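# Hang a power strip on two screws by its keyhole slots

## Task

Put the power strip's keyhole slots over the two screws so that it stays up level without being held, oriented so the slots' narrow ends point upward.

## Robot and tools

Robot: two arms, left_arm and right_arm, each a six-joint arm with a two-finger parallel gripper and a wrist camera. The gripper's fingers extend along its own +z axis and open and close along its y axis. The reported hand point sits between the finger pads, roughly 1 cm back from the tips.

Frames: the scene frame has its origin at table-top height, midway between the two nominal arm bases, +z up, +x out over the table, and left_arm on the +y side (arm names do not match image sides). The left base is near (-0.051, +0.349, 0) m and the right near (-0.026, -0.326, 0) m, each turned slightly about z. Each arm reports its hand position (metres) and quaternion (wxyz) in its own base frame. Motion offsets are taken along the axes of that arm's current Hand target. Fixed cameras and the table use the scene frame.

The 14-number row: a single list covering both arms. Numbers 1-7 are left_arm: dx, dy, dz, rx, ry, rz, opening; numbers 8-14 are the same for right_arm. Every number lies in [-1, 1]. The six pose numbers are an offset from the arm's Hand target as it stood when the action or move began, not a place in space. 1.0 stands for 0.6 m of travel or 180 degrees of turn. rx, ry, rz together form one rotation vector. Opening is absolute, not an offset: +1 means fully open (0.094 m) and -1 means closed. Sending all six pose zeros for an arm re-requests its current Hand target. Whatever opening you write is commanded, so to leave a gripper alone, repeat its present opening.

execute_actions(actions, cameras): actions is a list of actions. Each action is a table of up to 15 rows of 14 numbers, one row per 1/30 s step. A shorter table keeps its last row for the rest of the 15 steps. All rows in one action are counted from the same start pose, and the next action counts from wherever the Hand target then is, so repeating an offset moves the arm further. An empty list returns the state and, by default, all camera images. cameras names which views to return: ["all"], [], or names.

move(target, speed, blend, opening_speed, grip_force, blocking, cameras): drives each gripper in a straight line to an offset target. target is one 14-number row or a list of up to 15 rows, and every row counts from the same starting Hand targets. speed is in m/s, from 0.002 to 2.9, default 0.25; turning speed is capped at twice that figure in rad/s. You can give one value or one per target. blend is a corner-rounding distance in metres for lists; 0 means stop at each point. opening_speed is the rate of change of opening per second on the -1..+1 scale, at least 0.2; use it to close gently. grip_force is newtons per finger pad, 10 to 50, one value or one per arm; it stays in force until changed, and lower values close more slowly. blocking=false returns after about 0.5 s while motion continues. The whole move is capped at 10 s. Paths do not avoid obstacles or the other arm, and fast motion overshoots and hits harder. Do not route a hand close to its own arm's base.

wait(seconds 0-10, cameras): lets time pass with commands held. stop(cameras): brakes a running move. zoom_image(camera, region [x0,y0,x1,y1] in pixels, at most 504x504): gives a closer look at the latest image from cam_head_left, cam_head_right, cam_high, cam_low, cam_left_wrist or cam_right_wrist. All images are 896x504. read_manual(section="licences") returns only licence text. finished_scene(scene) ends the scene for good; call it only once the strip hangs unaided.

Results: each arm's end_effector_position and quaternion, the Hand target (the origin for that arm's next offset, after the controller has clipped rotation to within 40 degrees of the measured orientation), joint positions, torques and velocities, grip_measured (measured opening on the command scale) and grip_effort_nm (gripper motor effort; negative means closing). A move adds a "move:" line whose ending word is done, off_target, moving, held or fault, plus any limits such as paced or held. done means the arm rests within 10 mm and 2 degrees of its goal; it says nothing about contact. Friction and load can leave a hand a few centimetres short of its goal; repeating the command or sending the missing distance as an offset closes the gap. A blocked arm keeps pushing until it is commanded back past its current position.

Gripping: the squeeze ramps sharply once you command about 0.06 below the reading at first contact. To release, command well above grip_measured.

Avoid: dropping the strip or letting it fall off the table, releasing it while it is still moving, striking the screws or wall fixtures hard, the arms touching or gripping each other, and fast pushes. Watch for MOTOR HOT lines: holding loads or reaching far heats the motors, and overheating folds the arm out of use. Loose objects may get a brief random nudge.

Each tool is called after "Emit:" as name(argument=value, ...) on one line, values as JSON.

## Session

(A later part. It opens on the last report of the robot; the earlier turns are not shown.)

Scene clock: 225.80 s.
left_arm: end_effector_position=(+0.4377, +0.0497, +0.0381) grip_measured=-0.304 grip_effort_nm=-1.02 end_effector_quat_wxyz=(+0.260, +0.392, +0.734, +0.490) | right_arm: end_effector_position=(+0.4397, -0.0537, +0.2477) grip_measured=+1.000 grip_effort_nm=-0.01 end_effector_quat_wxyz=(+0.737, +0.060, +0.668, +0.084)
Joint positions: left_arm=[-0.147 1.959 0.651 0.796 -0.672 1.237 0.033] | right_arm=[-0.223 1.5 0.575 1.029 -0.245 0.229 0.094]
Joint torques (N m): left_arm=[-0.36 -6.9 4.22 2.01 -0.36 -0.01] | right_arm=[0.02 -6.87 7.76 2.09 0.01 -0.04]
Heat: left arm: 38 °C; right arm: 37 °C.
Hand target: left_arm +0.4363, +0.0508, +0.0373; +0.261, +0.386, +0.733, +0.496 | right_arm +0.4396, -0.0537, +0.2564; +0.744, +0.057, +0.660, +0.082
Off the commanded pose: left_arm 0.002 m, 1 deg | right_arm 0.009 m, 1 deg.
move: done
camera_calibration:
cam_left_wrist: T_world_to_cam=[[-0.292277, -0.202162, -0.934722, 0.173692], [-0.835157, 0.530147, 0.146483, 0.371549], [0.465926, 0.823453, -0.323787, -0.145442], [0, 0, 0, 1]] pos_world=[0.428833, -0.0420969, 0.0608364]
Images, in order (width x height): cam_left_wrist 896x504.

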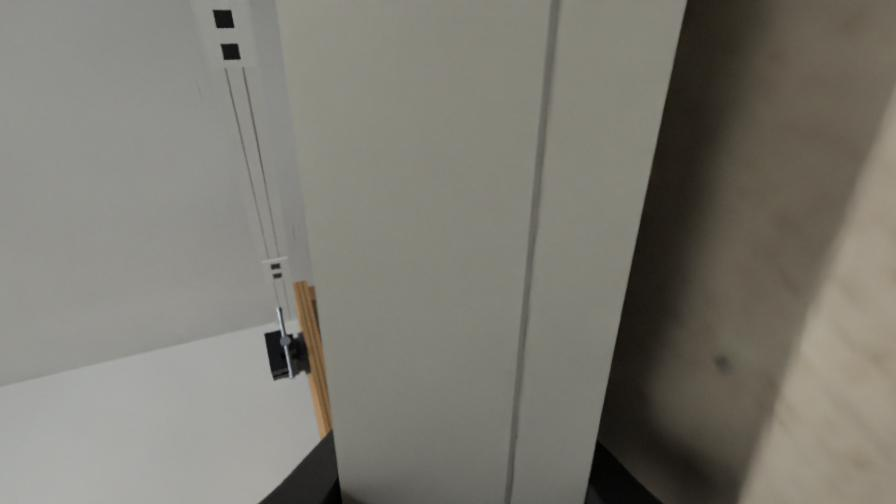

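Emit:
move(target=[0,0,0,0,0,0,-0.02,0,0,0,0,0,0,1], opening_speed=0.2, cameras=["cam_left_wrist","cam_high"])

Emit:
zoom_image(camera="cam_high", region=[440, 70, 600, 220])

Scene clock: 231.60 s.
left_arm: end_effector_position=(+0.4391, +0.0508, +0.0422) grip_measured=-0.022 grip_effort_nm=0.10 end_effector_quat_wxyz=(+0.266, +0.384, +0.732, +0.497) | right_arm: end_effector_position=(+0.4397, -0.0537, +0.2477) grip_measured=+1.000 grip_effort_nm=-0.01 end_effector_quat_wxyz=(+0.737, +0.060, +0.668, +0.084)
Joint positions: left_arm=[-0.147 1.962 0.649 0.824 -0.681 1.239 0.046] | right_arm=[-0.223 1.5 0.575 1.029 -0.245 0.229 0.094]
Joint torques (N m): left_arm=[-0.36 -7.08 4.31 1.76 -0.26 -0.01] | right_arm=[-0.03 -6.72 7.95 2.07 0.01 -0.05]
Heat: left arm: 39 °C; right arm: 37 °C.
Hand target: left_arm +0.4363, +0.0507, +0.0373; +0.261, +0.386, +0.733, +0.496 | right_arm +0.4396, -0.0537, +0.2564; +0.744, +0.057, +0.660, +0.082
Off the commanded pose: left_arm 0.006 m, 1 deg | right_arm 0.009 m, 1 deg.
move: done
camera_calibration:
cam_left_wrist: T_world_to_cam=[[-0.2689, -0.202327, -0.941678, 0.168185], [-0.842285, 0.52361, 0.128016, 0.375761], [0.467171, 0.827585, -0.311216, -0.14697], [0, 0, 0, 1]] pos_world=[0.430383, -0.0410935, 0.064533]
Images, in order (width x height): cam_high 896x504, cam_left_wrist 896x504.

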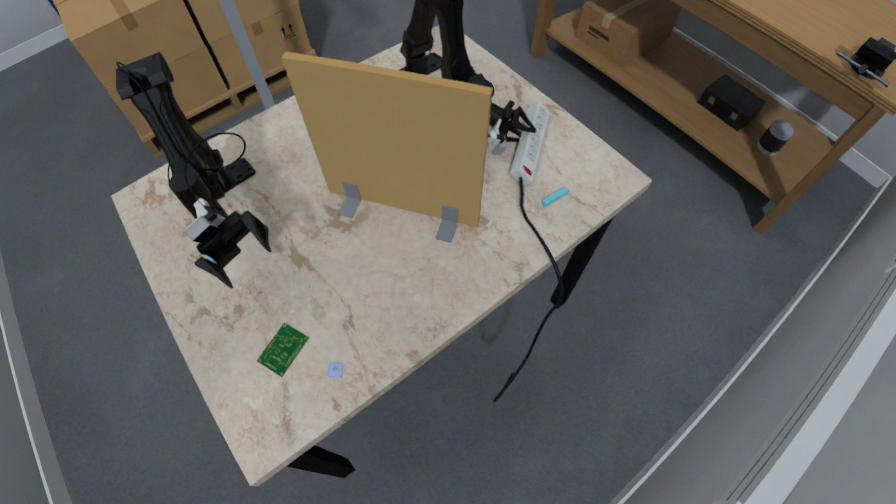

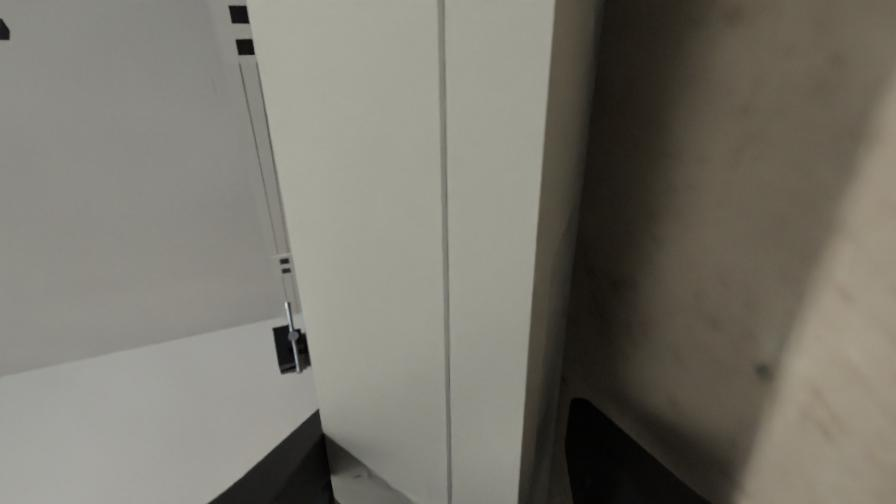

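Scaled by 3.150 from the camera's 896x504 image, which has a finer 1280x720 frame.

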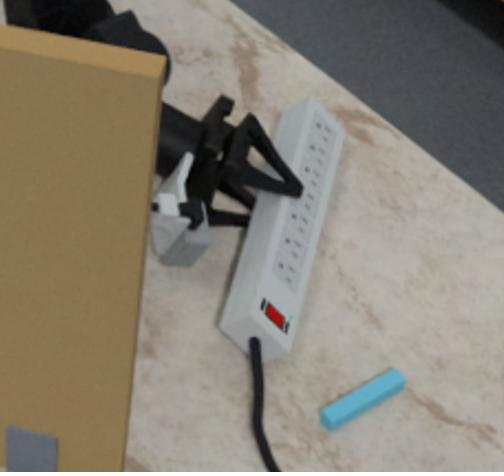

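Emit:
move(target=[0,0.02,-0.01,0.378,0,0,1,0,0,0,0,0,0,1], speed=0.2, opening_speed=0.4, cameras=["cam_left_wrist","cam_high"])

Emit:
zoom_image(camera="cam_high", region=[440, 70, 600, 220])

Scene clock: 246.47 s.
left_arm: end_effector_position=(+0.4415, +0.0508, +0.0554) grip_measured=+0.998 grip_effort_nm=0.09 end_effector_quat_wxyz=(+0.015, +0.466, +0.884, +0.019) | right_arm: end_effector_position=(+0.4397, -0.0537, +0.2477) grip_measured=+1.000 grip_effort_nm=-0.01 end_effector_quat_wxyz=(+0.737, +0.060, +0.668, +0.084)
Joint positions: left_arm=[0.106 2.231 1.905 -1.2 -0.016 1.077 0.094] | right_arm=[-0.223 1.5 0.575 1.029 -0.245 0.229 0.094]
Joint torques (N m): left_arm=[0.47 -9.65 8.38 -0.16 0.1 0.03] | right_arm=[-0.02 -6.69 7.86 2.06 0 0]
Heat: left arm: 38 °C; right arm: 38 °C.
Hand target: left_arm +0.4354, +0.0502, +0.0507; +0.000, +0.466, +0.885, +0.001 | right_arm +0.4396, -0.0537, +0.2564; +0.744, +0.057, +0.660, +0.082
Off the commanded pose: left_arm 0.008 m, 3 deg | right_arm 0.009 m, 1 deg.
move: off_target (left_arm)
camera_calibration:
cam_left_wrist: T_world_to_cam=[[-0.818013, -0.569823, -0.0784612, 0.394571], [-0.546685, 0.727779, 0.414092, 0.219265], [-0.178857, 0.381626, -0.906847, 0.196902], [0, 0, 0, 1]] pos_world=[0.47785, -0.00988372, 0.118723]
Images, in order (width x height): cam_high 896x504, cam_left_wrist 896x504.

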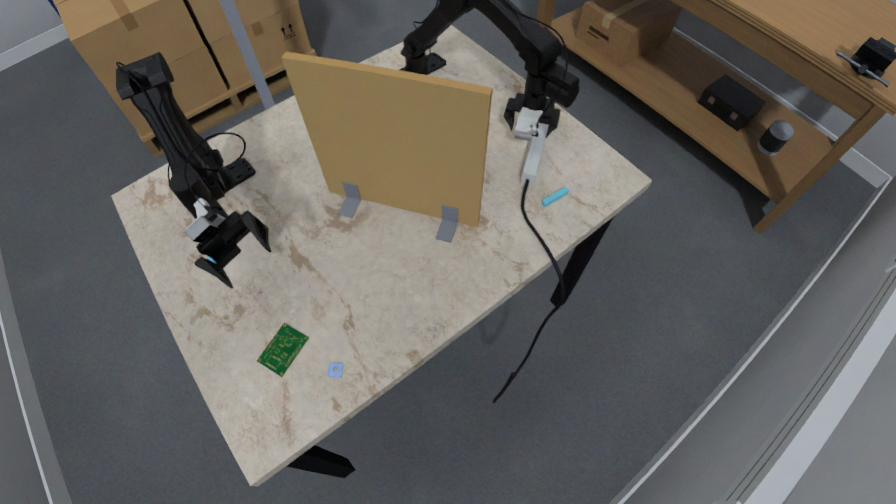

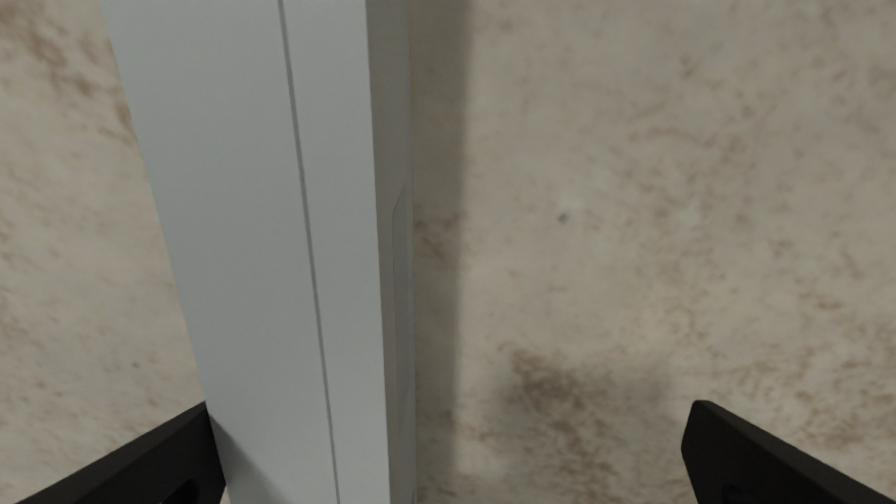

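Scaled by 3.150 from the camera's 896x504 image, which has a finer 1280x720 frame.

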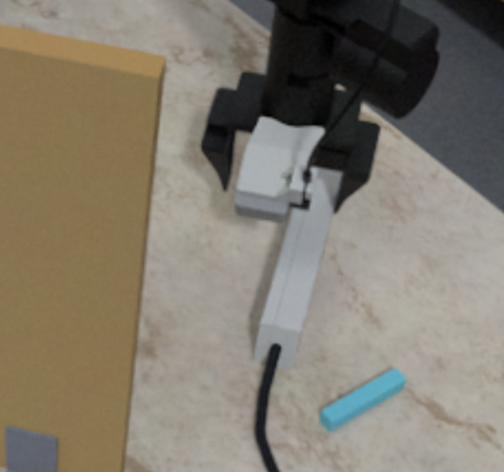

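Emit:
move(target=[[0,0.047,0,0,0,0,1,0,0,0,0,0,0,1],[0,0.047,0.028,0,0,0,1,0,0,0,0,0,0,1],[0,0.047,0.028,0,0,0,-0.5,0,0,0,0,0,0,1]], speed=0.12, opening_speed=1, blend=[0.01,0,0], cameras=["cam_left_wrist"])

Scene clock: 266.17 s.
left_arm: end_effector_position=(+0.4622, +0.0676, +0.0417) grip_measured=-0.305 grip_effort_nm=-1.03 end_effector_quat_wxyz=(+0.008, +0.465, +0.885, +0.013) | right_arm: end_effector_position=(+0.4397, -0.0537, +0.2477) grip_measured=+1.000 grip_effort_nm=-0.01 end_effector_quat_wxyz=(+0.737, +0.060, +0.668, +0.084)
Joint positions: left_arm=[0.138 2.364 2.077 -1.255 -0.012 1.106 0.033] | right_arm=[-0.223 1.5 0.575 1.029 -0.245 0.229 0.094]
Joint torques (N m): left_arm=[0.1 -10.86 6.69 0.09 0.07 0.02] | right_arm=[0.03 -6.75 7.84 2.08 0 0]
Heat: left arm: 35 °C; right arm: 38 °C.
Hand target: left_arm +0.4586, +0.0662, +0.0340; +0.000, +0.466, +0.885, +0.001 | right_arm +0.4396, -0.0537, +0.2564; +0.744, +0.057, +0.660, +0.082
Off the commanded pose: left_arm 0.009 m, 2 deg | right_arm 0.009 m, 1 deg.
move: done; blend cut to 0.0084 m at target 1
camera_calibration:
cam_left_wrist: T_world_to_cam=[[-0.817338, -0.572813, -0.0620016, 0.419187], [-0.54205, 0.728009, 0.419745, 0.221677], [-0.195298, 0.376681, -0.905522, 0.189645], [0, 0, 0, 1]] pos_world=[0.499815, 0.00729682, 0.104671]
Images, in order (width x height): cam_left_wrist 896x504.

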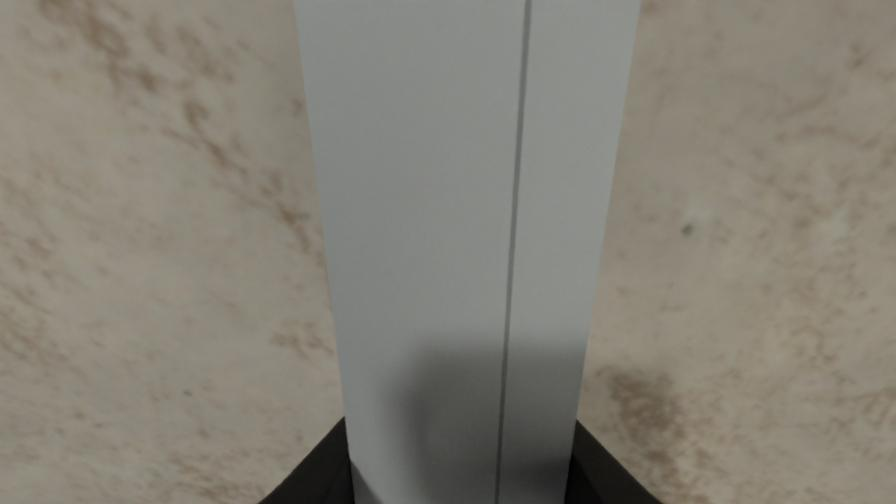

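Emit:
move(target=[[0,0,-0.16,0,0,0,-0.5,0,0,0,0,0,0,1],[0,-0.03,-0.16,-0.378,0,0,-0.5,0,0,0,0,0,0,1],[0,-0.03,-0.03,-0.378,0,0,-0.5,0,0,0,0,0,0,1]], speed=[0.12,0.25,0.08], blend=[0.02,0.02,0])

Emit:
move(target=[0,-0.022,0.009,0,0,0,-0.5,0,0,0,0,0,0,1], speed=0.03, cameras=["cam_left_wrist"])

Scene clock: 273.97 s.
left_arm: end_effector_position=(+0.4409, +0.0551, +0.0455) grip_measured=-0.305 grip_effort_nm=-1.03 end_effector_quat_wxyz=(+0.247, +0.401, +0.737, +0.485) | right_arm: end_effector_position=(+0.4397, -0.0537, +0.2477) grip_measured=+1.000 grip_effort_nm=-0.01 end_effector_quat_wxyz=(+0.737, +0.060, +0.668, +0.084)
Joint positions: left_arm=[-0.127 1.918 0.682 0.698 -0.653 1.249 0.033] | right_arm=[-0.223 1.5 0.575 1.029 -0.245 0.229 0.094]
Joint torques (N m): left_arm=[-0.34 -7.24 4.9 2.23 -0.38 -0.02] | right_arm=[-0.02 -6.67 7.91 2.07 0.01 -0.05]
Heat: left arm: 36 °C; right arm: 38 °C.
Hand target: left_arm +0.4438, +0.0559, +0.0519; +0.260, +0.386, +0.733, +0.496 | right_arm +0.4396, -0.0537, +0.2564; +0.744, +0.057, +0.660, +0.082
Off the commanded pose: left_arm 0.007 m, 3 deg | right_arm 0.009 m, 1 deg.
move: off_target (left_arm)

Scene clock: 274.83 s.
left_arm: end_effector_position=(+0.4465, +0.0545, +0.0399) grip_measured=-0.305 grip_effort_nm=-1.03 end_effector_quat_wxyz=(+0.263, +0.390, +0.734, +0.490) | right_arm: end_effector_position=(+0.4397, -0.0537, +0.2477) grip_measured=+1.000 grip_effort_nm=-0.01 end_effector_quat_wxyz=(+0.737, +0.060, +0.668, +0.084)
Joint positions: left_arm=[-0.127 1.974 0.682 0.792 -0.654 1.246 0.033] | right_arm=[-0.223 1.5 0.575 1.029 -0.245 0.229 0.094]
Joint torques (N m): left_arm=[-0.31 -7.08 4.07 2.02 -0.35 0.03] | right_arm=[0.02 -6.75 7.92 2.09 0.01 -0.06]
Heat: left arm: 36 °C; right arm: 38 °C.
Hand target: left_arm +0.4439, +0.0560, +0.0377; +0.261, +0.386, +0.733, +0.496 | right_arm +0.4396, -0.0537, +0.2564; +0.744, +0.057, +0.660, +0.082
Off the commanded pose: left_arm 0.004 m, 1 deg | right_arm 0.009 m, 1 deg.
move: done
camera_calibration:
cam_left_wrist: T_world_to_cam=[[-0.286342, -0.205379, -0.935857, 0.176416], [-0.836402, 0.530044, 0.139591, 0.376834], [0.467376, 0.822723, -0.323554, -0.153515], [0, 0, 0, 1]] pos_world=[0.437449, -0.0372064, 0.0628271]
Images, in order (width x height): cam_left_wrist 896x504.

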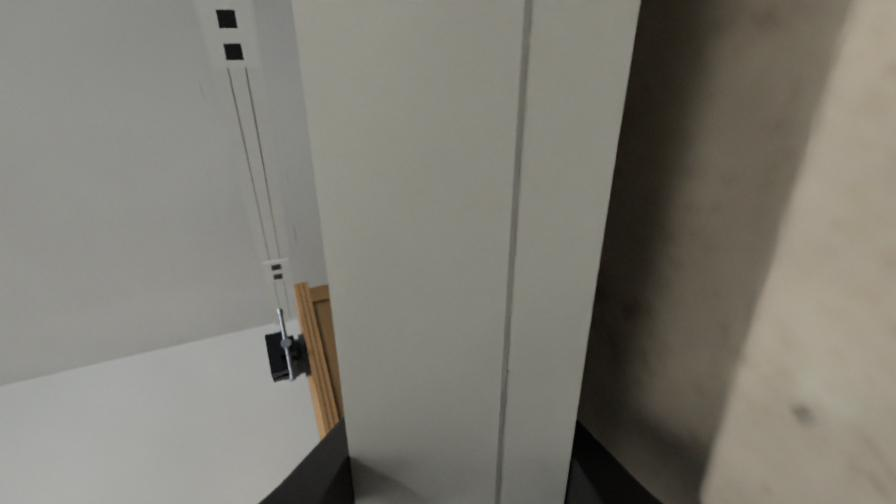

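Emit:
move(target=[0,0,0,0,0,0,-0.325,0,0,0,0,0,0,1], opening_speed=0.5)

Emit:
move(target=[0,-0.022,0.0,0,0,0,0.05,0,0,0,0,0,0,1], speed=0.011, opening_speed=0.3, cameras=["cam_left_wrist","cam_high"])

Emit:
zoom_image(camera="cam_high", region=[440, 70, 600, 220])

Scene clock: 278.90 s.
left_arm: end_effector_position=(+0.4465, +0.0545, +0.0399) grip_measured=-0.305 grip_effort_nm=-1.03 end_effector_quat_wxyz=(+0.263, +0.390, +0.734, +0.490) | right_arm: end_effector_position=(+0.4397, -0.0537, +0.2477) grip_measured=+1.000 grip_effort_nm=-0.01 end_effector_quat_wxyz=(+0.737, +0.060, +0.668, +0.084)
Joint positions: left_arm=[-0.127 1.974 0.682 0.792 -0.654 1.246 0.033] | right_arm=[-0.223 1.5 0.575 1.029 -0.245 0.229 0.094]
Joint torques (N m): left_arm=[-0.31 -7.08 4.04 2.01 -0.35 0.03] | right_arm=[0.08 -6.68 7.9 2.07 0.04 -0.03]
Heat: left arm: 37 °C; right arm: 38 °C.
Hand target: left_arm +0.4439, +0.0560, +0.0377; +0.261, +0.386, +0.733, +0.496 | right_arm +0.4396, -0.0537, +0.2564; +0.744, +0.057, +0.660, +0.082
Off the commanded pose: left_arm 0.004 m, 1 deg | right_arm 0.009 m, 1 deg.
move: done

Scene clock: 280.43 s.
left_arm: end_effector_position=(+0.4453, +0.0548, +0.0365) grip_measured=+0.048 grip_effort_nm=0.09 end_effector_quat_wxyz=(+0.271, +0.378, +0.730, +0.501) | right_arm: end_effector_position=(+0.4397, -0.0537, +0.2477) grip_measured=+1.000 grip_effort_nm=-0.01 end_effector_quat_wxyz=(+0.737, +0.060, +0.668, +0.084)
Joint positions: left_arm=[-0.134 2.012 0.664 0.881 -0.674 1.248 0.049] | right_arm=[-0.223 1.5 0.575 1.029 -0.245 0.229 0.094]
Joint torques (N m): left_arm=[-0.72 -6.67 3.66 1.74 -0.23 -0.04] | right_arm=[0.06 -6.69 7.91 2.08 0 -0.02]
Heat: left arm: 38 °C; right arm: 38 °C.
Hand target: left_arm +0.4399, +0.0532, +0.0255; +0.261, +0.386, +0.733, +0.496 | right_arm +0.4396, -0.0537, +0.2564; +0.744, +0.057, +0.660, +0.082
Off the commanded pose: left_arm 0.012 m, 2 deg | right_arm 0.009 m, 1 deg.
move: off_target (left_arm)
camera_calibration:
cam_left_wrist: T_world_to_cam=[[-0.252694, -0.202417, -0.946136, 0.158156], [-0.846497, 0.519856, 0.114864, 0.382124], [0.468604, 0.829926, -0.30271, -0.155971], [0, 0, 0, 1]] pos_world=[0.43652, -0.0371917, 0.0585305]
Images, in order (width x height): cam_high 896x504, cam_left_wrist 896x504.

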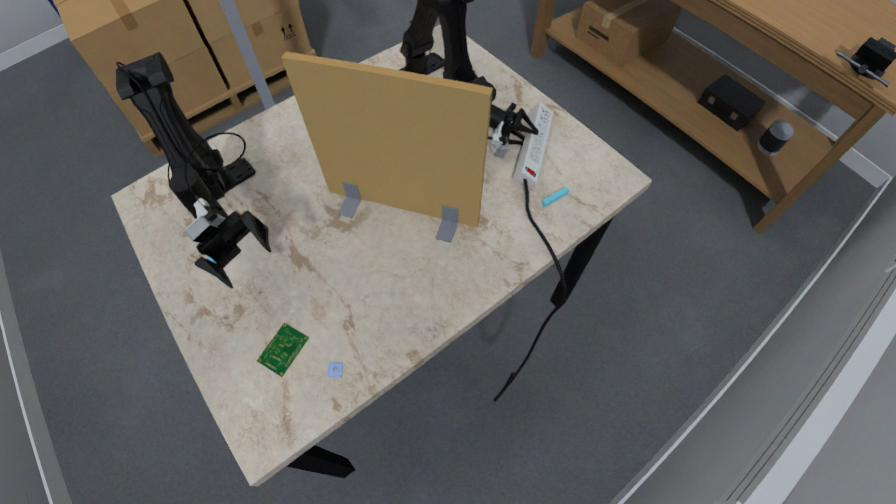

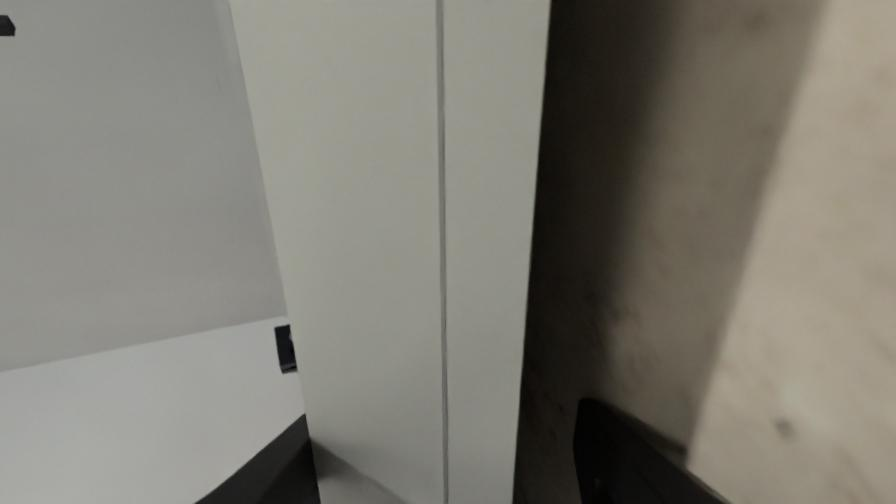

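Scaled by 3.150 from the camera's 896x504 image, which has a finer 1280x720 frame.

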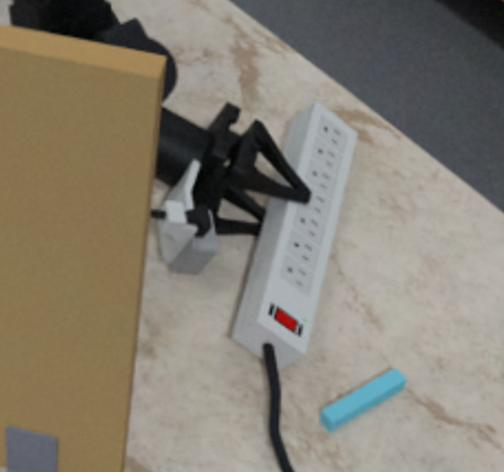

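Emit:
move(target=[0,0.004,-0.025,0,0,0,0.05,0,0,0,0,0,0,1], speed=0.03, cameras=["cam_left_wrist","cam_high"])

Emit:
zoom_image(camera="cam_high", region=[440, 70, 600, 220])

Scene clock: 289.60 s.
left_arm: end_effector_position=(+0.4350, +0.0471, +0.0352) grip_measured=+0.048 grip_effort_nm=0.09 end_effector_quat_wxyz=(+0.268, +0.382, +0.729, +0.501) | right_arm: end_effector_position=(+0.4397, -0.0537, +0.2477) grip_measured=+1.000 grip_effort_nm=-0.01 end_effector_quat_wxyz=(+0.737, +0.060, +0.668, +0.084)
Joint positions: left_arm=[-0.163 1.994 0.628 0.884 -0.7 1.237 0.049] | right_arm=[-0.223 1.5 0.575 1.029 -0.245 0.229 0.094]
Joint torques (N m): left_arm=[-0.72 -9.48 3.48 1.4 -0.25 -0.11] | right_arm=[0.02 -6.86 7.84 2.05 -0.01 -0.03]
Heat: left arm: 39 °C; right arm: 38 °C.
Hand target: left_arm +0.4291, +0.0458, +0.0333; +0.261, +0.386, +0.733, +0.496 | right_arm +0.4396, -0.0537, +0.2564; +0.744, +0.057, +0.660, +0.082
Off the commanded pose: left_arm 0.006 m, 1 deg | right_arm 0.009 m, 1 deg.
move: done
camera_calibration:
cam_left_wrist: T_world_to_cam=[[-0.260049, -0.196043, -0.945485, 0.155758], [-0.844069, 0.521705, 0.123982, 0.376026], [0.468959, 0.830296, -0.301142, -0.145449], [0, 0, 0, 1]] pos_world=[0.426106, -0.0448739, 0.0568457]
Images, in order (width x height): cam_high 896x504, cam_left_wrist 896x504.

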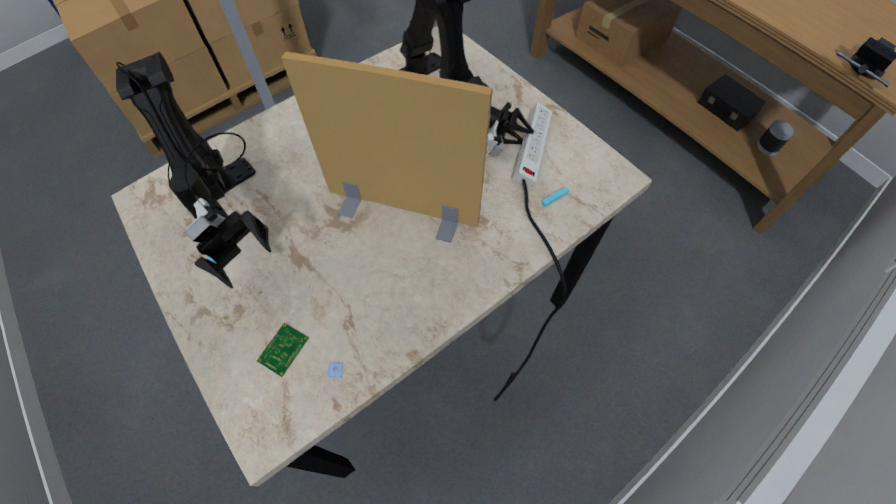

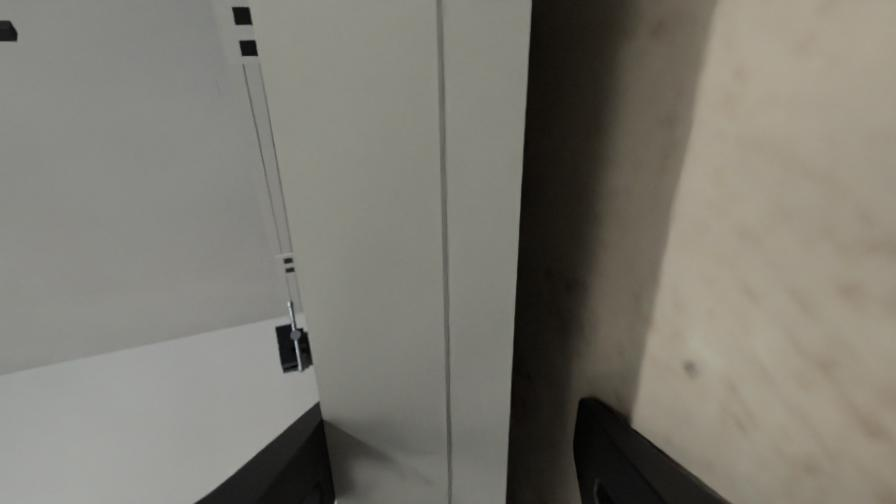

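Scaled by 3.150 from the camera's 896x504 image, which has a finer 1280x720 frame.

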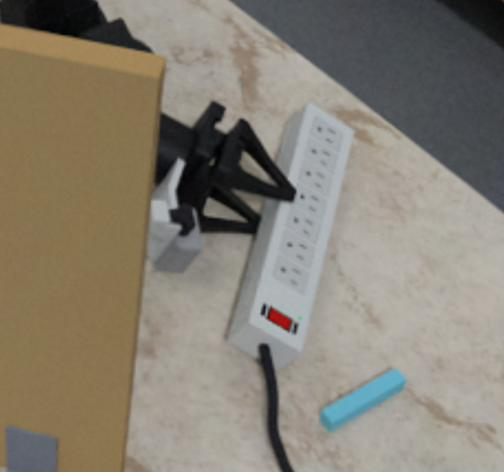

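Emit:
move(target=[0,-0.004,-0.016,0,0,0,0.05,0,0,0,0,0,0,1], speed=0.03, cameras=["cam_left_wrist","cam_high"])

Emit:
zoom_image(camera="cam_high", region=[440, 70, 600, 220])

Scene clock: 292.33 s.
left_arm: end_effector_position=(+0.4264, +0.0412, +0.0351) grip_measured=+0.048 grip_effort_nm=0.09 end_effector_quat_wxyz=(+0.266, +0.384, +0.730, +0.499) | right_arm: end_effector_position=(+0.4397, -0.0537, +0.2477) grip_measured=+1.000 grip_effort_nm=-0.01 end_effector_quat_wxyz=(+0.737, +0.060, +0.668, +0.084)
Joint positions: left_arm=[-0.187 1.971 0.6 0.872 -0.719 1.222 0.049] | right_arm=[-0.223 1.5 0.575 1.029 -0.245 0.229 0.094]
Joint torques (N m): left_arm=[-0.72 -9.33 3.51 1.42 -0.28 -0.11] | right_arm=[0.02 -6.67 7.87 2.05 0 -0.02]
Heat: left arm: 39 °C; right arm: 38 °C.
Hand target: left_arm +0.4210, +0.0403, +0.0346; +0.261, +0.386, +0.733, +0.496 | right_arm +0.4396, -0.0537, +0.2564; +0.744, +0.057, +0.660, +0.082
Off the commanded pose: left_arm 0.005 m, 1 deg | right_arm 0.009 m, 1 deg.
move: done
camera_calibration:
cam_left_wrist: T_world_to_cam=[[-0.266946, -0.195833, -0.943604, 0.155051], [-0.842303, 0.523164, 0.129712, 0.370856], [0.468258, 0.829427, -0.304607, -0.136094], [0, 0, 0, 1]] pos_world=[0.41749, -0.0507741, 0.0567472]
Images, in order (width x height): cam_high 896x504, cam_left_wrist 896x504.

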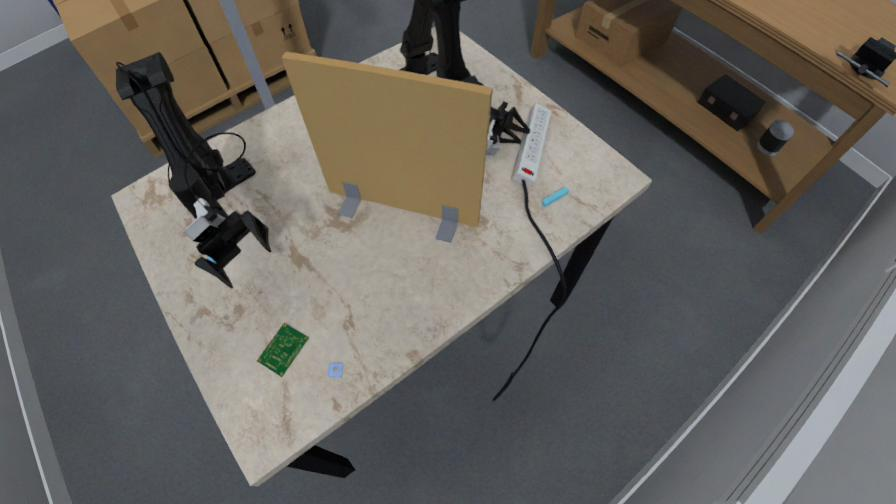

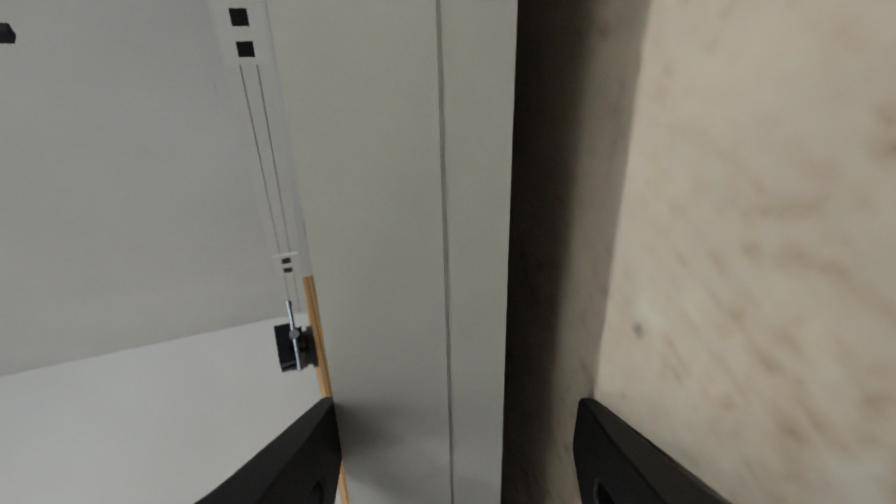

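Scaled by 3.150 from the camera's 896x504 image, which has a finer 1280x720 frame.

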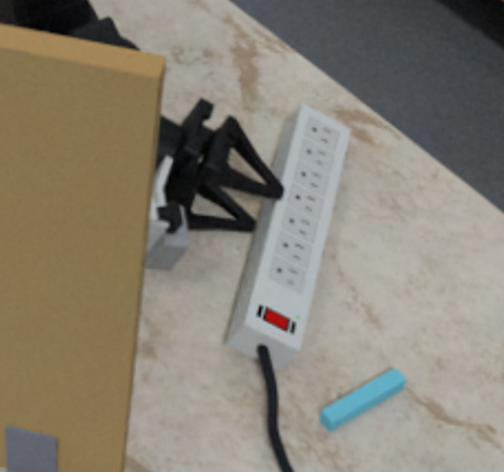

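Emit:
move(target=[[0,0.01,-0.07,0,0,0,0.05,0,0,0,0,0,0,1],[0,0.13,-0.09,0.1,0,0,1,0,0,0,0,0,0,1],[0,0.2,-0.05,0.378,0,0,1,0,0,0,0,0,0,1]], blend=[0.02,0,0], cameras=["cam_left_wrist","cam_high","cam_head_right"])

Emit:
zoom_image(camera="cam_high", region=[440, 70, 600, 220])

Scene clock: 299.60 s.
left_arm: end_effector_position=(+0.4339, +0.0504, +0.1586) grip_measured=+0.998 grip_effort_nm=0.09 end_effector_quat_wxyz=(+0.033, +0.464, +0.885, +0.031) | right_arm: end_effector_position=(+0.4397, -0.0537, +0.2477) grip_measured=+1.000 grip_effort_nm=-0.01 end_effector_quat_wxyz=(+0.737, +0.060, +0.668, +0.084)
Joint positions: left_arm=[0.108 2.192 2.254 -1.543 -0.014 1.075 0.094] | right_arm=[-0.223 1.5 0.575 1.029 -0.245 0.229 0.094]
Joint torques (N m): left_arm=[0.23 -9.52 8.4 0.14 0.08 0.04] | right_arm=[-0.01 -6.71 7.92 2.1 0.01 -0.04]
Heat: left arm: 38 °C; right arm: 38 °C.
Hand target: left_arm +0.4349, +0.0496, +0.1573; +0.000, +0.466, +0.885, +0.001 | right_arm +0.4396, -0.0537, +0.2564; +0.744, +0.057, +0.660, +0.082
Off the commanded pose: left_arm 0.002 m, 5 deg | right_arm 0.009 m, 1 deg.
joint sent to its limit (left arm) — joint 4 (wrist pitch), lower limit. The joint targets are off in orientation, not in position.
move: off_target (left_arm)
camera_calibration:
cam_left_wrist: T_world_to_cam=[[-0.811667, -0.572502, -0.115923, 0.399497], [-0.56701, 0.724538, 0.391848, 0.185225], [-0.140343, 0.383779, -0.912698, 0.273328], [0, 0, 0, 1]] pos_world=[0.467643, -0.0103879, 0.223197]
Images, in order (width x height): cam_head_right 896x504, cam_high 896x504, cam_left_wrist 896x504.

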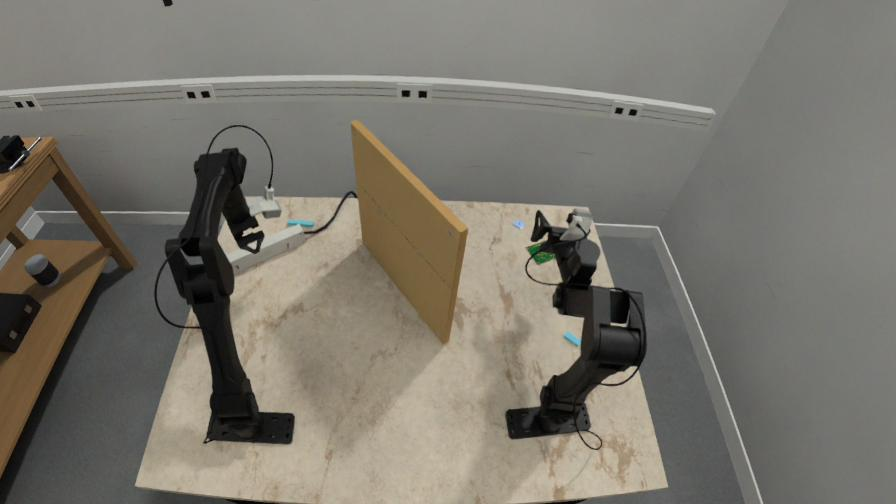

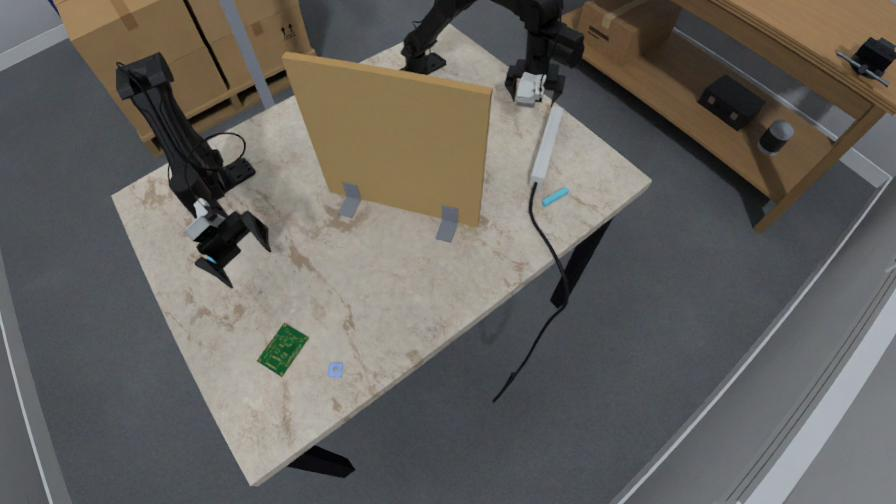

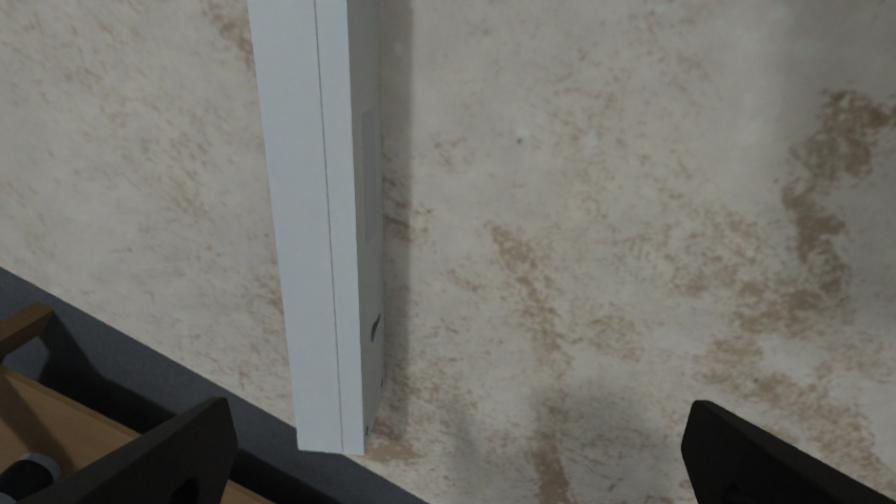

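Scaled by 3.150 from the camera's 896x504 image, which has a finer 1280x720 frame.

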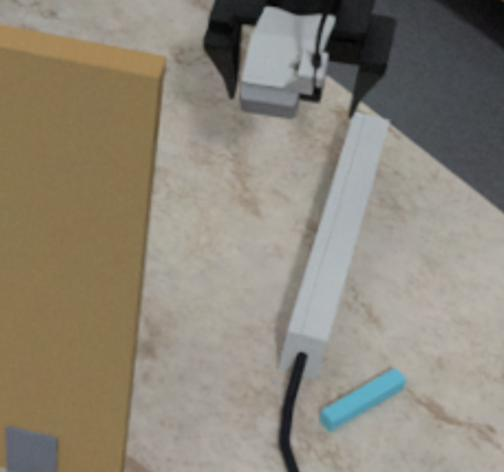

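Emit:
move(target=[[0,0.114,0.11,0,0,0.0095,1,0,0,0,0,0,0,1],[0,0.114,0.212,0,0,0.0095,1,0,0,0,0,0,0,1],[0,0.114,0.212,0,0,0.0095,-0.5,0,0,0,0,0,0,1]], speed=0.15, opening_speed=1, blend=[0.01,0,0], cameras=["cam_left_wrist"])

Scene clock: 337.63 s.
left_arm: end_effector_position=(+0.4919, +0.0888, +0.0342) grip_measured=-0.303 grip_effort_nm=-1.03 end_effector_quat_wxyz=(-0.001, +0.480, +0.877, +0.006) | right_arm: end_effector_position=(+0.4397, -0.0537, +0.2477) grip_measured=+1.000 grip_effort_nm=-0.01 end_effector_quat_wxyz=(+0.737, +0.060, +0.668, +0.084)
Joint positions: left_arm=[0.173 2.618 2.513 -1.46 -0.011 1.173 0.033] | right_arm=[-0.223 1.5 0.575 1.029 -0.245 0.229 0.094]
Joint torques (N m): left_arm=[0.18 -13.39 5.46 0.24 0.06 0.01] | right_arm=[0.24 -6.56 7.84 2.07 0.01 -0.01]
Heat: left arm: 35 °C; right arm: 39 °C.
Hand target: left_arm +0.4914, +0.0886, +0.0301; +0.000, +0.479, +0.878, +0.001 | right_arm +0.4396, -0.0537, +0.2564; +0.744, +0.057, +0.660, +0.082
Off the commanded pose: left_arm 0.004 m, 1 deg | right_arm 0.009 m, 1 deg.
move: done
camera_calibration:
cam_left_wrist: T_world_to_cam=[[-0.837075, -0.545574, -0.0406668, 0.461638], [-0.507703, 0.746973, 0.429266, 0.206541], [-0.20382, 0.379975, -0.902262, 0.184455], [0, 0, 0, 1]] pos_world=[0.528883, 0.027489, 0.0965389]
Images, in order (width x height): cam_left_wrist 896x504.

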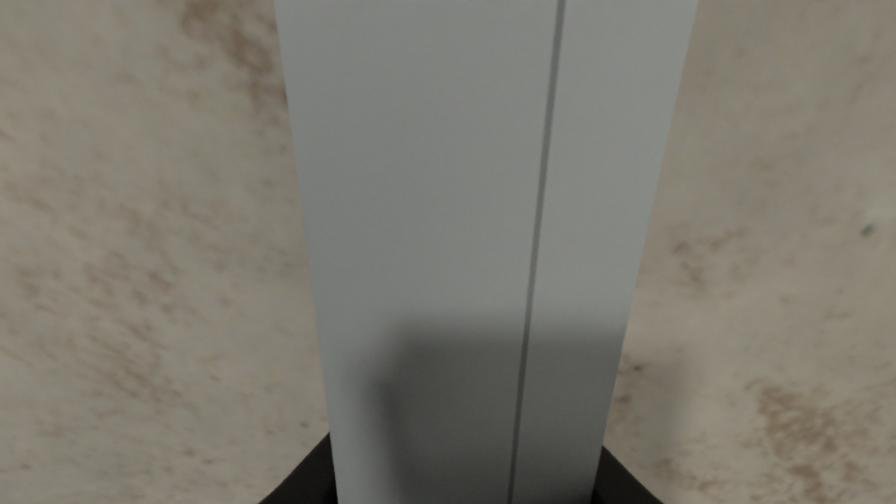

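Emit:
move(target=[[0,0,-0.18,0,0,0,-0.5,0,0,0,0,0,0,1],[-0.1,-0.35,-0.18,0,0,-0.3,-0.5,0,0,0,0,0,0,1],[-0.204,-0.7,-0.18,0,0,-0.509,-0.5,0,0,0,0,0,0,1],[-0.204,-0.7,-0.03,0,0,-0.509,-0.5,0,0,0,0,0,0,1]], speed=[0.12,0.2,0.2,0.1], blend=[0.02,0.05,0.02,0], cameras=["cam_left_wrist","cam_high","cam_head_right"])

Scene clock: 349.17 s.
left_arm: end_effector_position=(+0.2110, -0.2469, +0.0492) grip_measured=-0.304 grip_effort_nm=-1.03 end_effector_quat_wxyz=(+0.008, -0.281, +0.959, -0.013) | right_arm: end_effector_position=(+0.4397, -0.0537, +0.2477) grip_measured=+1.000 grip_effort_nm=-0.01 end_effector_quat_wxyz=(+0.737, +0.060, +0.668, +0.084)
Joint positions: left_arm=[-0.869 1.788 1.239 -0.99 -0.004 -1.439 0.033] | right_arm=[-0.223 1.5 0.575 1.029 -0.245 0.229 0.094]
Joint torques (N m): left_arm=[-0.49 -7.5 5.83 -0.03 -0.01 -0.3] | right_arm=[0.2 -6.6 7.97 2.04 0.01 -0.04]
Heat: left arm: 37 °C; right arm: 39 °C.
Hand target: left_arm +0.2044, -0.2416, +0.0469; +0.001, -0.295, +0.955, +0.001 | right_arm +0.4396, -0.0537, +0.2564; +0.744, +0.057, +0.660, +0.082
Off the commanded pose: left_arm 0.009 m, 3 deg | right_arm 0.009 m, 1 deg.
move: off_target (left_arm)
camera_calibration:
cam_left_wrist: T_world_to_cam=[[0.546437, -0.8375, -0.000430385, -0.32201], [-0.761732, -0.497215, 0.415382, 0.0554382], [-0.348096, -0.226652, -0.909647, 0.149361], [0, 0, 0, 1]] pos_world=[0.270179, -0.208266, 0.112699]
Images, in order (width x height): cam_head_right 896x504, cam_high 896x504, cam_left_wrist 896x504.

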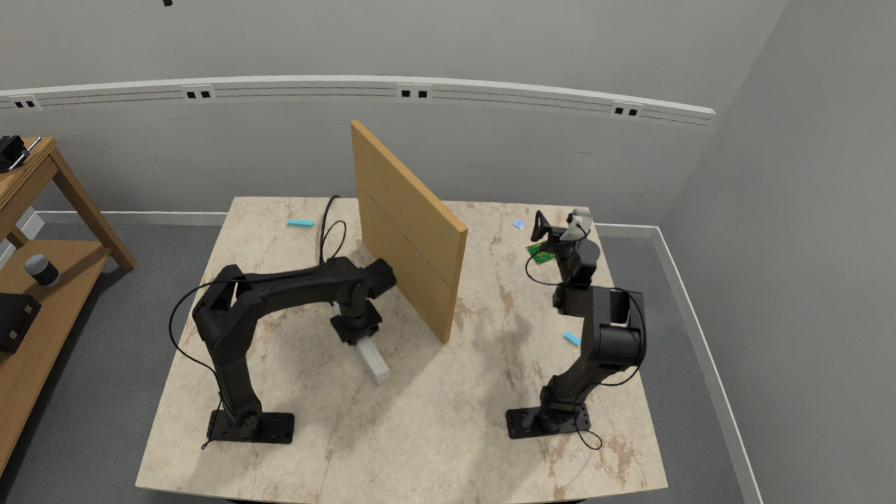

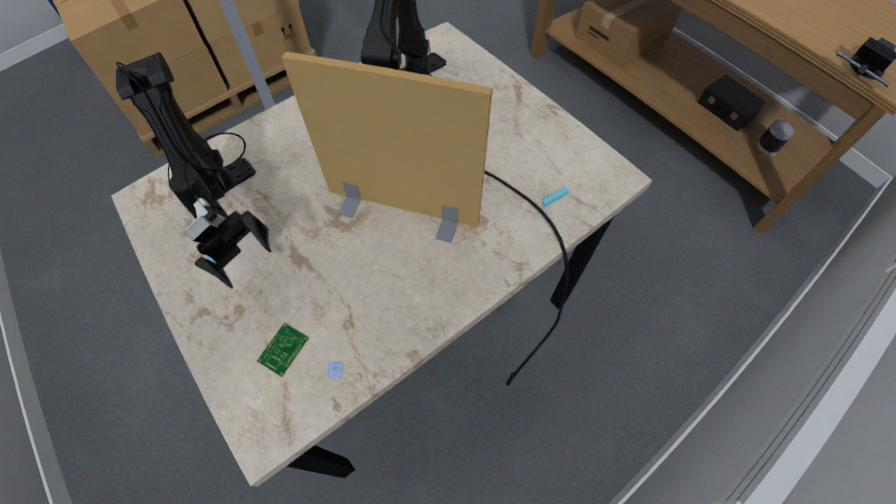

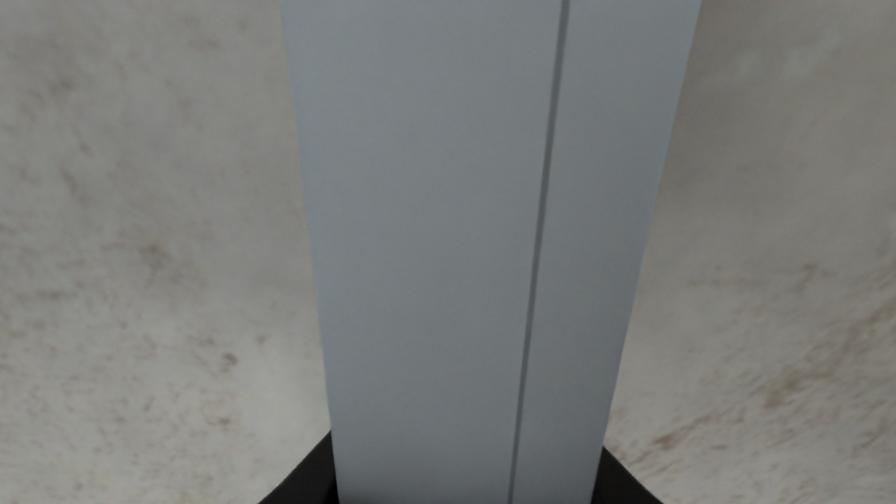

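Emit:
move(target=[[0,0,0.026,0,0,0,-0.5,0,0,0,0,0,0,1],[0,0,0.026,0,0,0,0.2,0,0,0,0,0,0,1],[0,0,-0.2,0,0,0,0.2,0,0,0,0,0,0,1]], speed=[0.03,0.1,0.15], opening_speed=0.5, cameras=["cam_left_wrist","cam_head_right"])

Scene clock: 363.63 s.
left_arm: end_effector_position=(+0.2061, -0.2417, +0.1613) grip_measured=+0.198 grip_effort_nm=0.09 end_effector_quat_wxyz=(+0.000, -0.295, +0.955, +0.002) | right_arm: end_effector_position=(+0.4397, -0.0537, +0.2477) grip_measured=+1.000 grip_effort_nm=-0.01 end_effector_quat_wxyz=(+0.737, +0.060, +0.668, +0.084)
Joint positions: left_arm=[-0.869 1.757 1.651 -1.469 -0.002 -1.468 0.056] | right_arm=[-0.223 1.5 0.575 1.029 -0.245 0.229 0.094]
Joint torques (N m): left_arm=[-0.57 -7.79 7.95 -0.04 -0.03 -0.06] | right_arm=[0.02 -6.76 7.83 2.1 0 -0.04]
Heat: left arm: 36 °C; right arm: 39 °C.
Hand target: left_arm +0.2043, -0.2419, +0.1669; +0.001, -0.295, +0.955, +0.001 | right_arm +0.4396, -0.0537, +0.2564; +0.744, +0.057, +0.660, +0.082
Off the commanded pose: left_arm 0.006 m, 0 deg | right_arm 0.009 m, 1 deg.
move: done; target 2's new opening was sent with left_arm's hand 0.010 m and 3 deg from that target
camera_calibration:
cam_left_wrist: T_world_to_cam=[[0.570033, -0.820864, -0.0352974, -0.310074], [-0.73644, -0.529511, 0.42104, -0.00625088], [-0.364307, -0.214012, -0.906355, 0.256572], [0, 0, 0, 1]] pos_world=[0.26562, -0.202929, 0.224232]
Images, in order (width x height): cam_head_right 896x504, cam_left_wrist 896x504.

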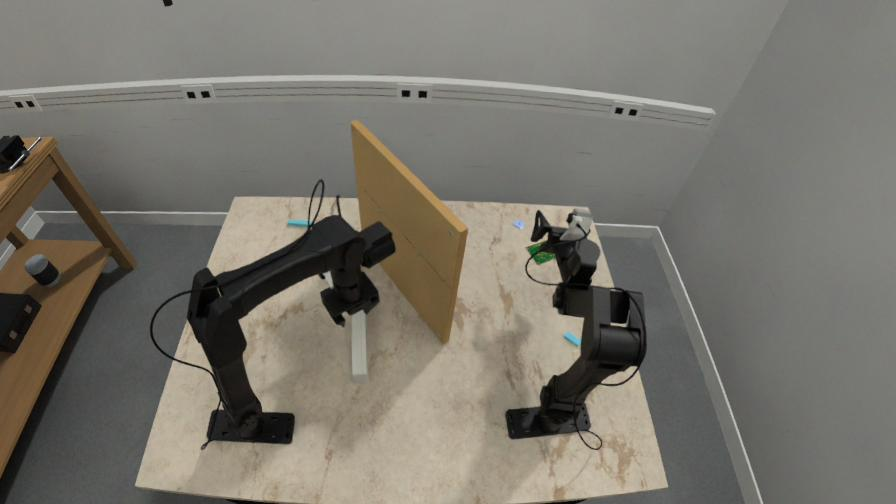

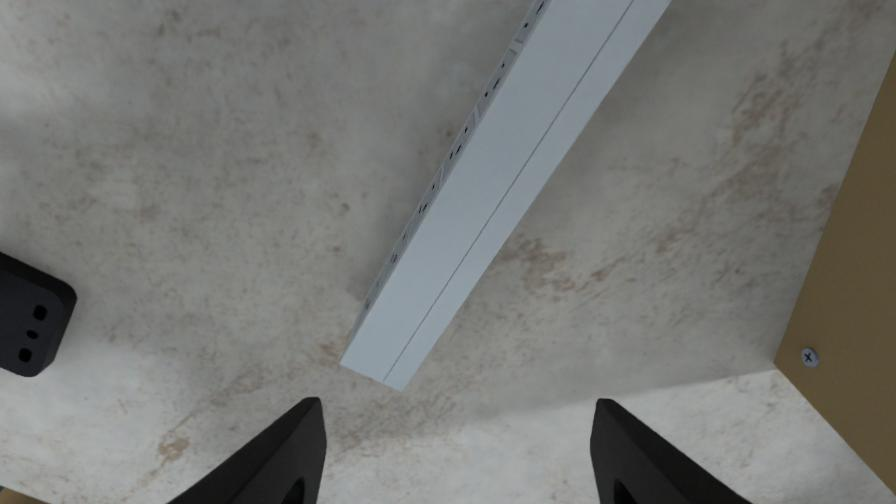

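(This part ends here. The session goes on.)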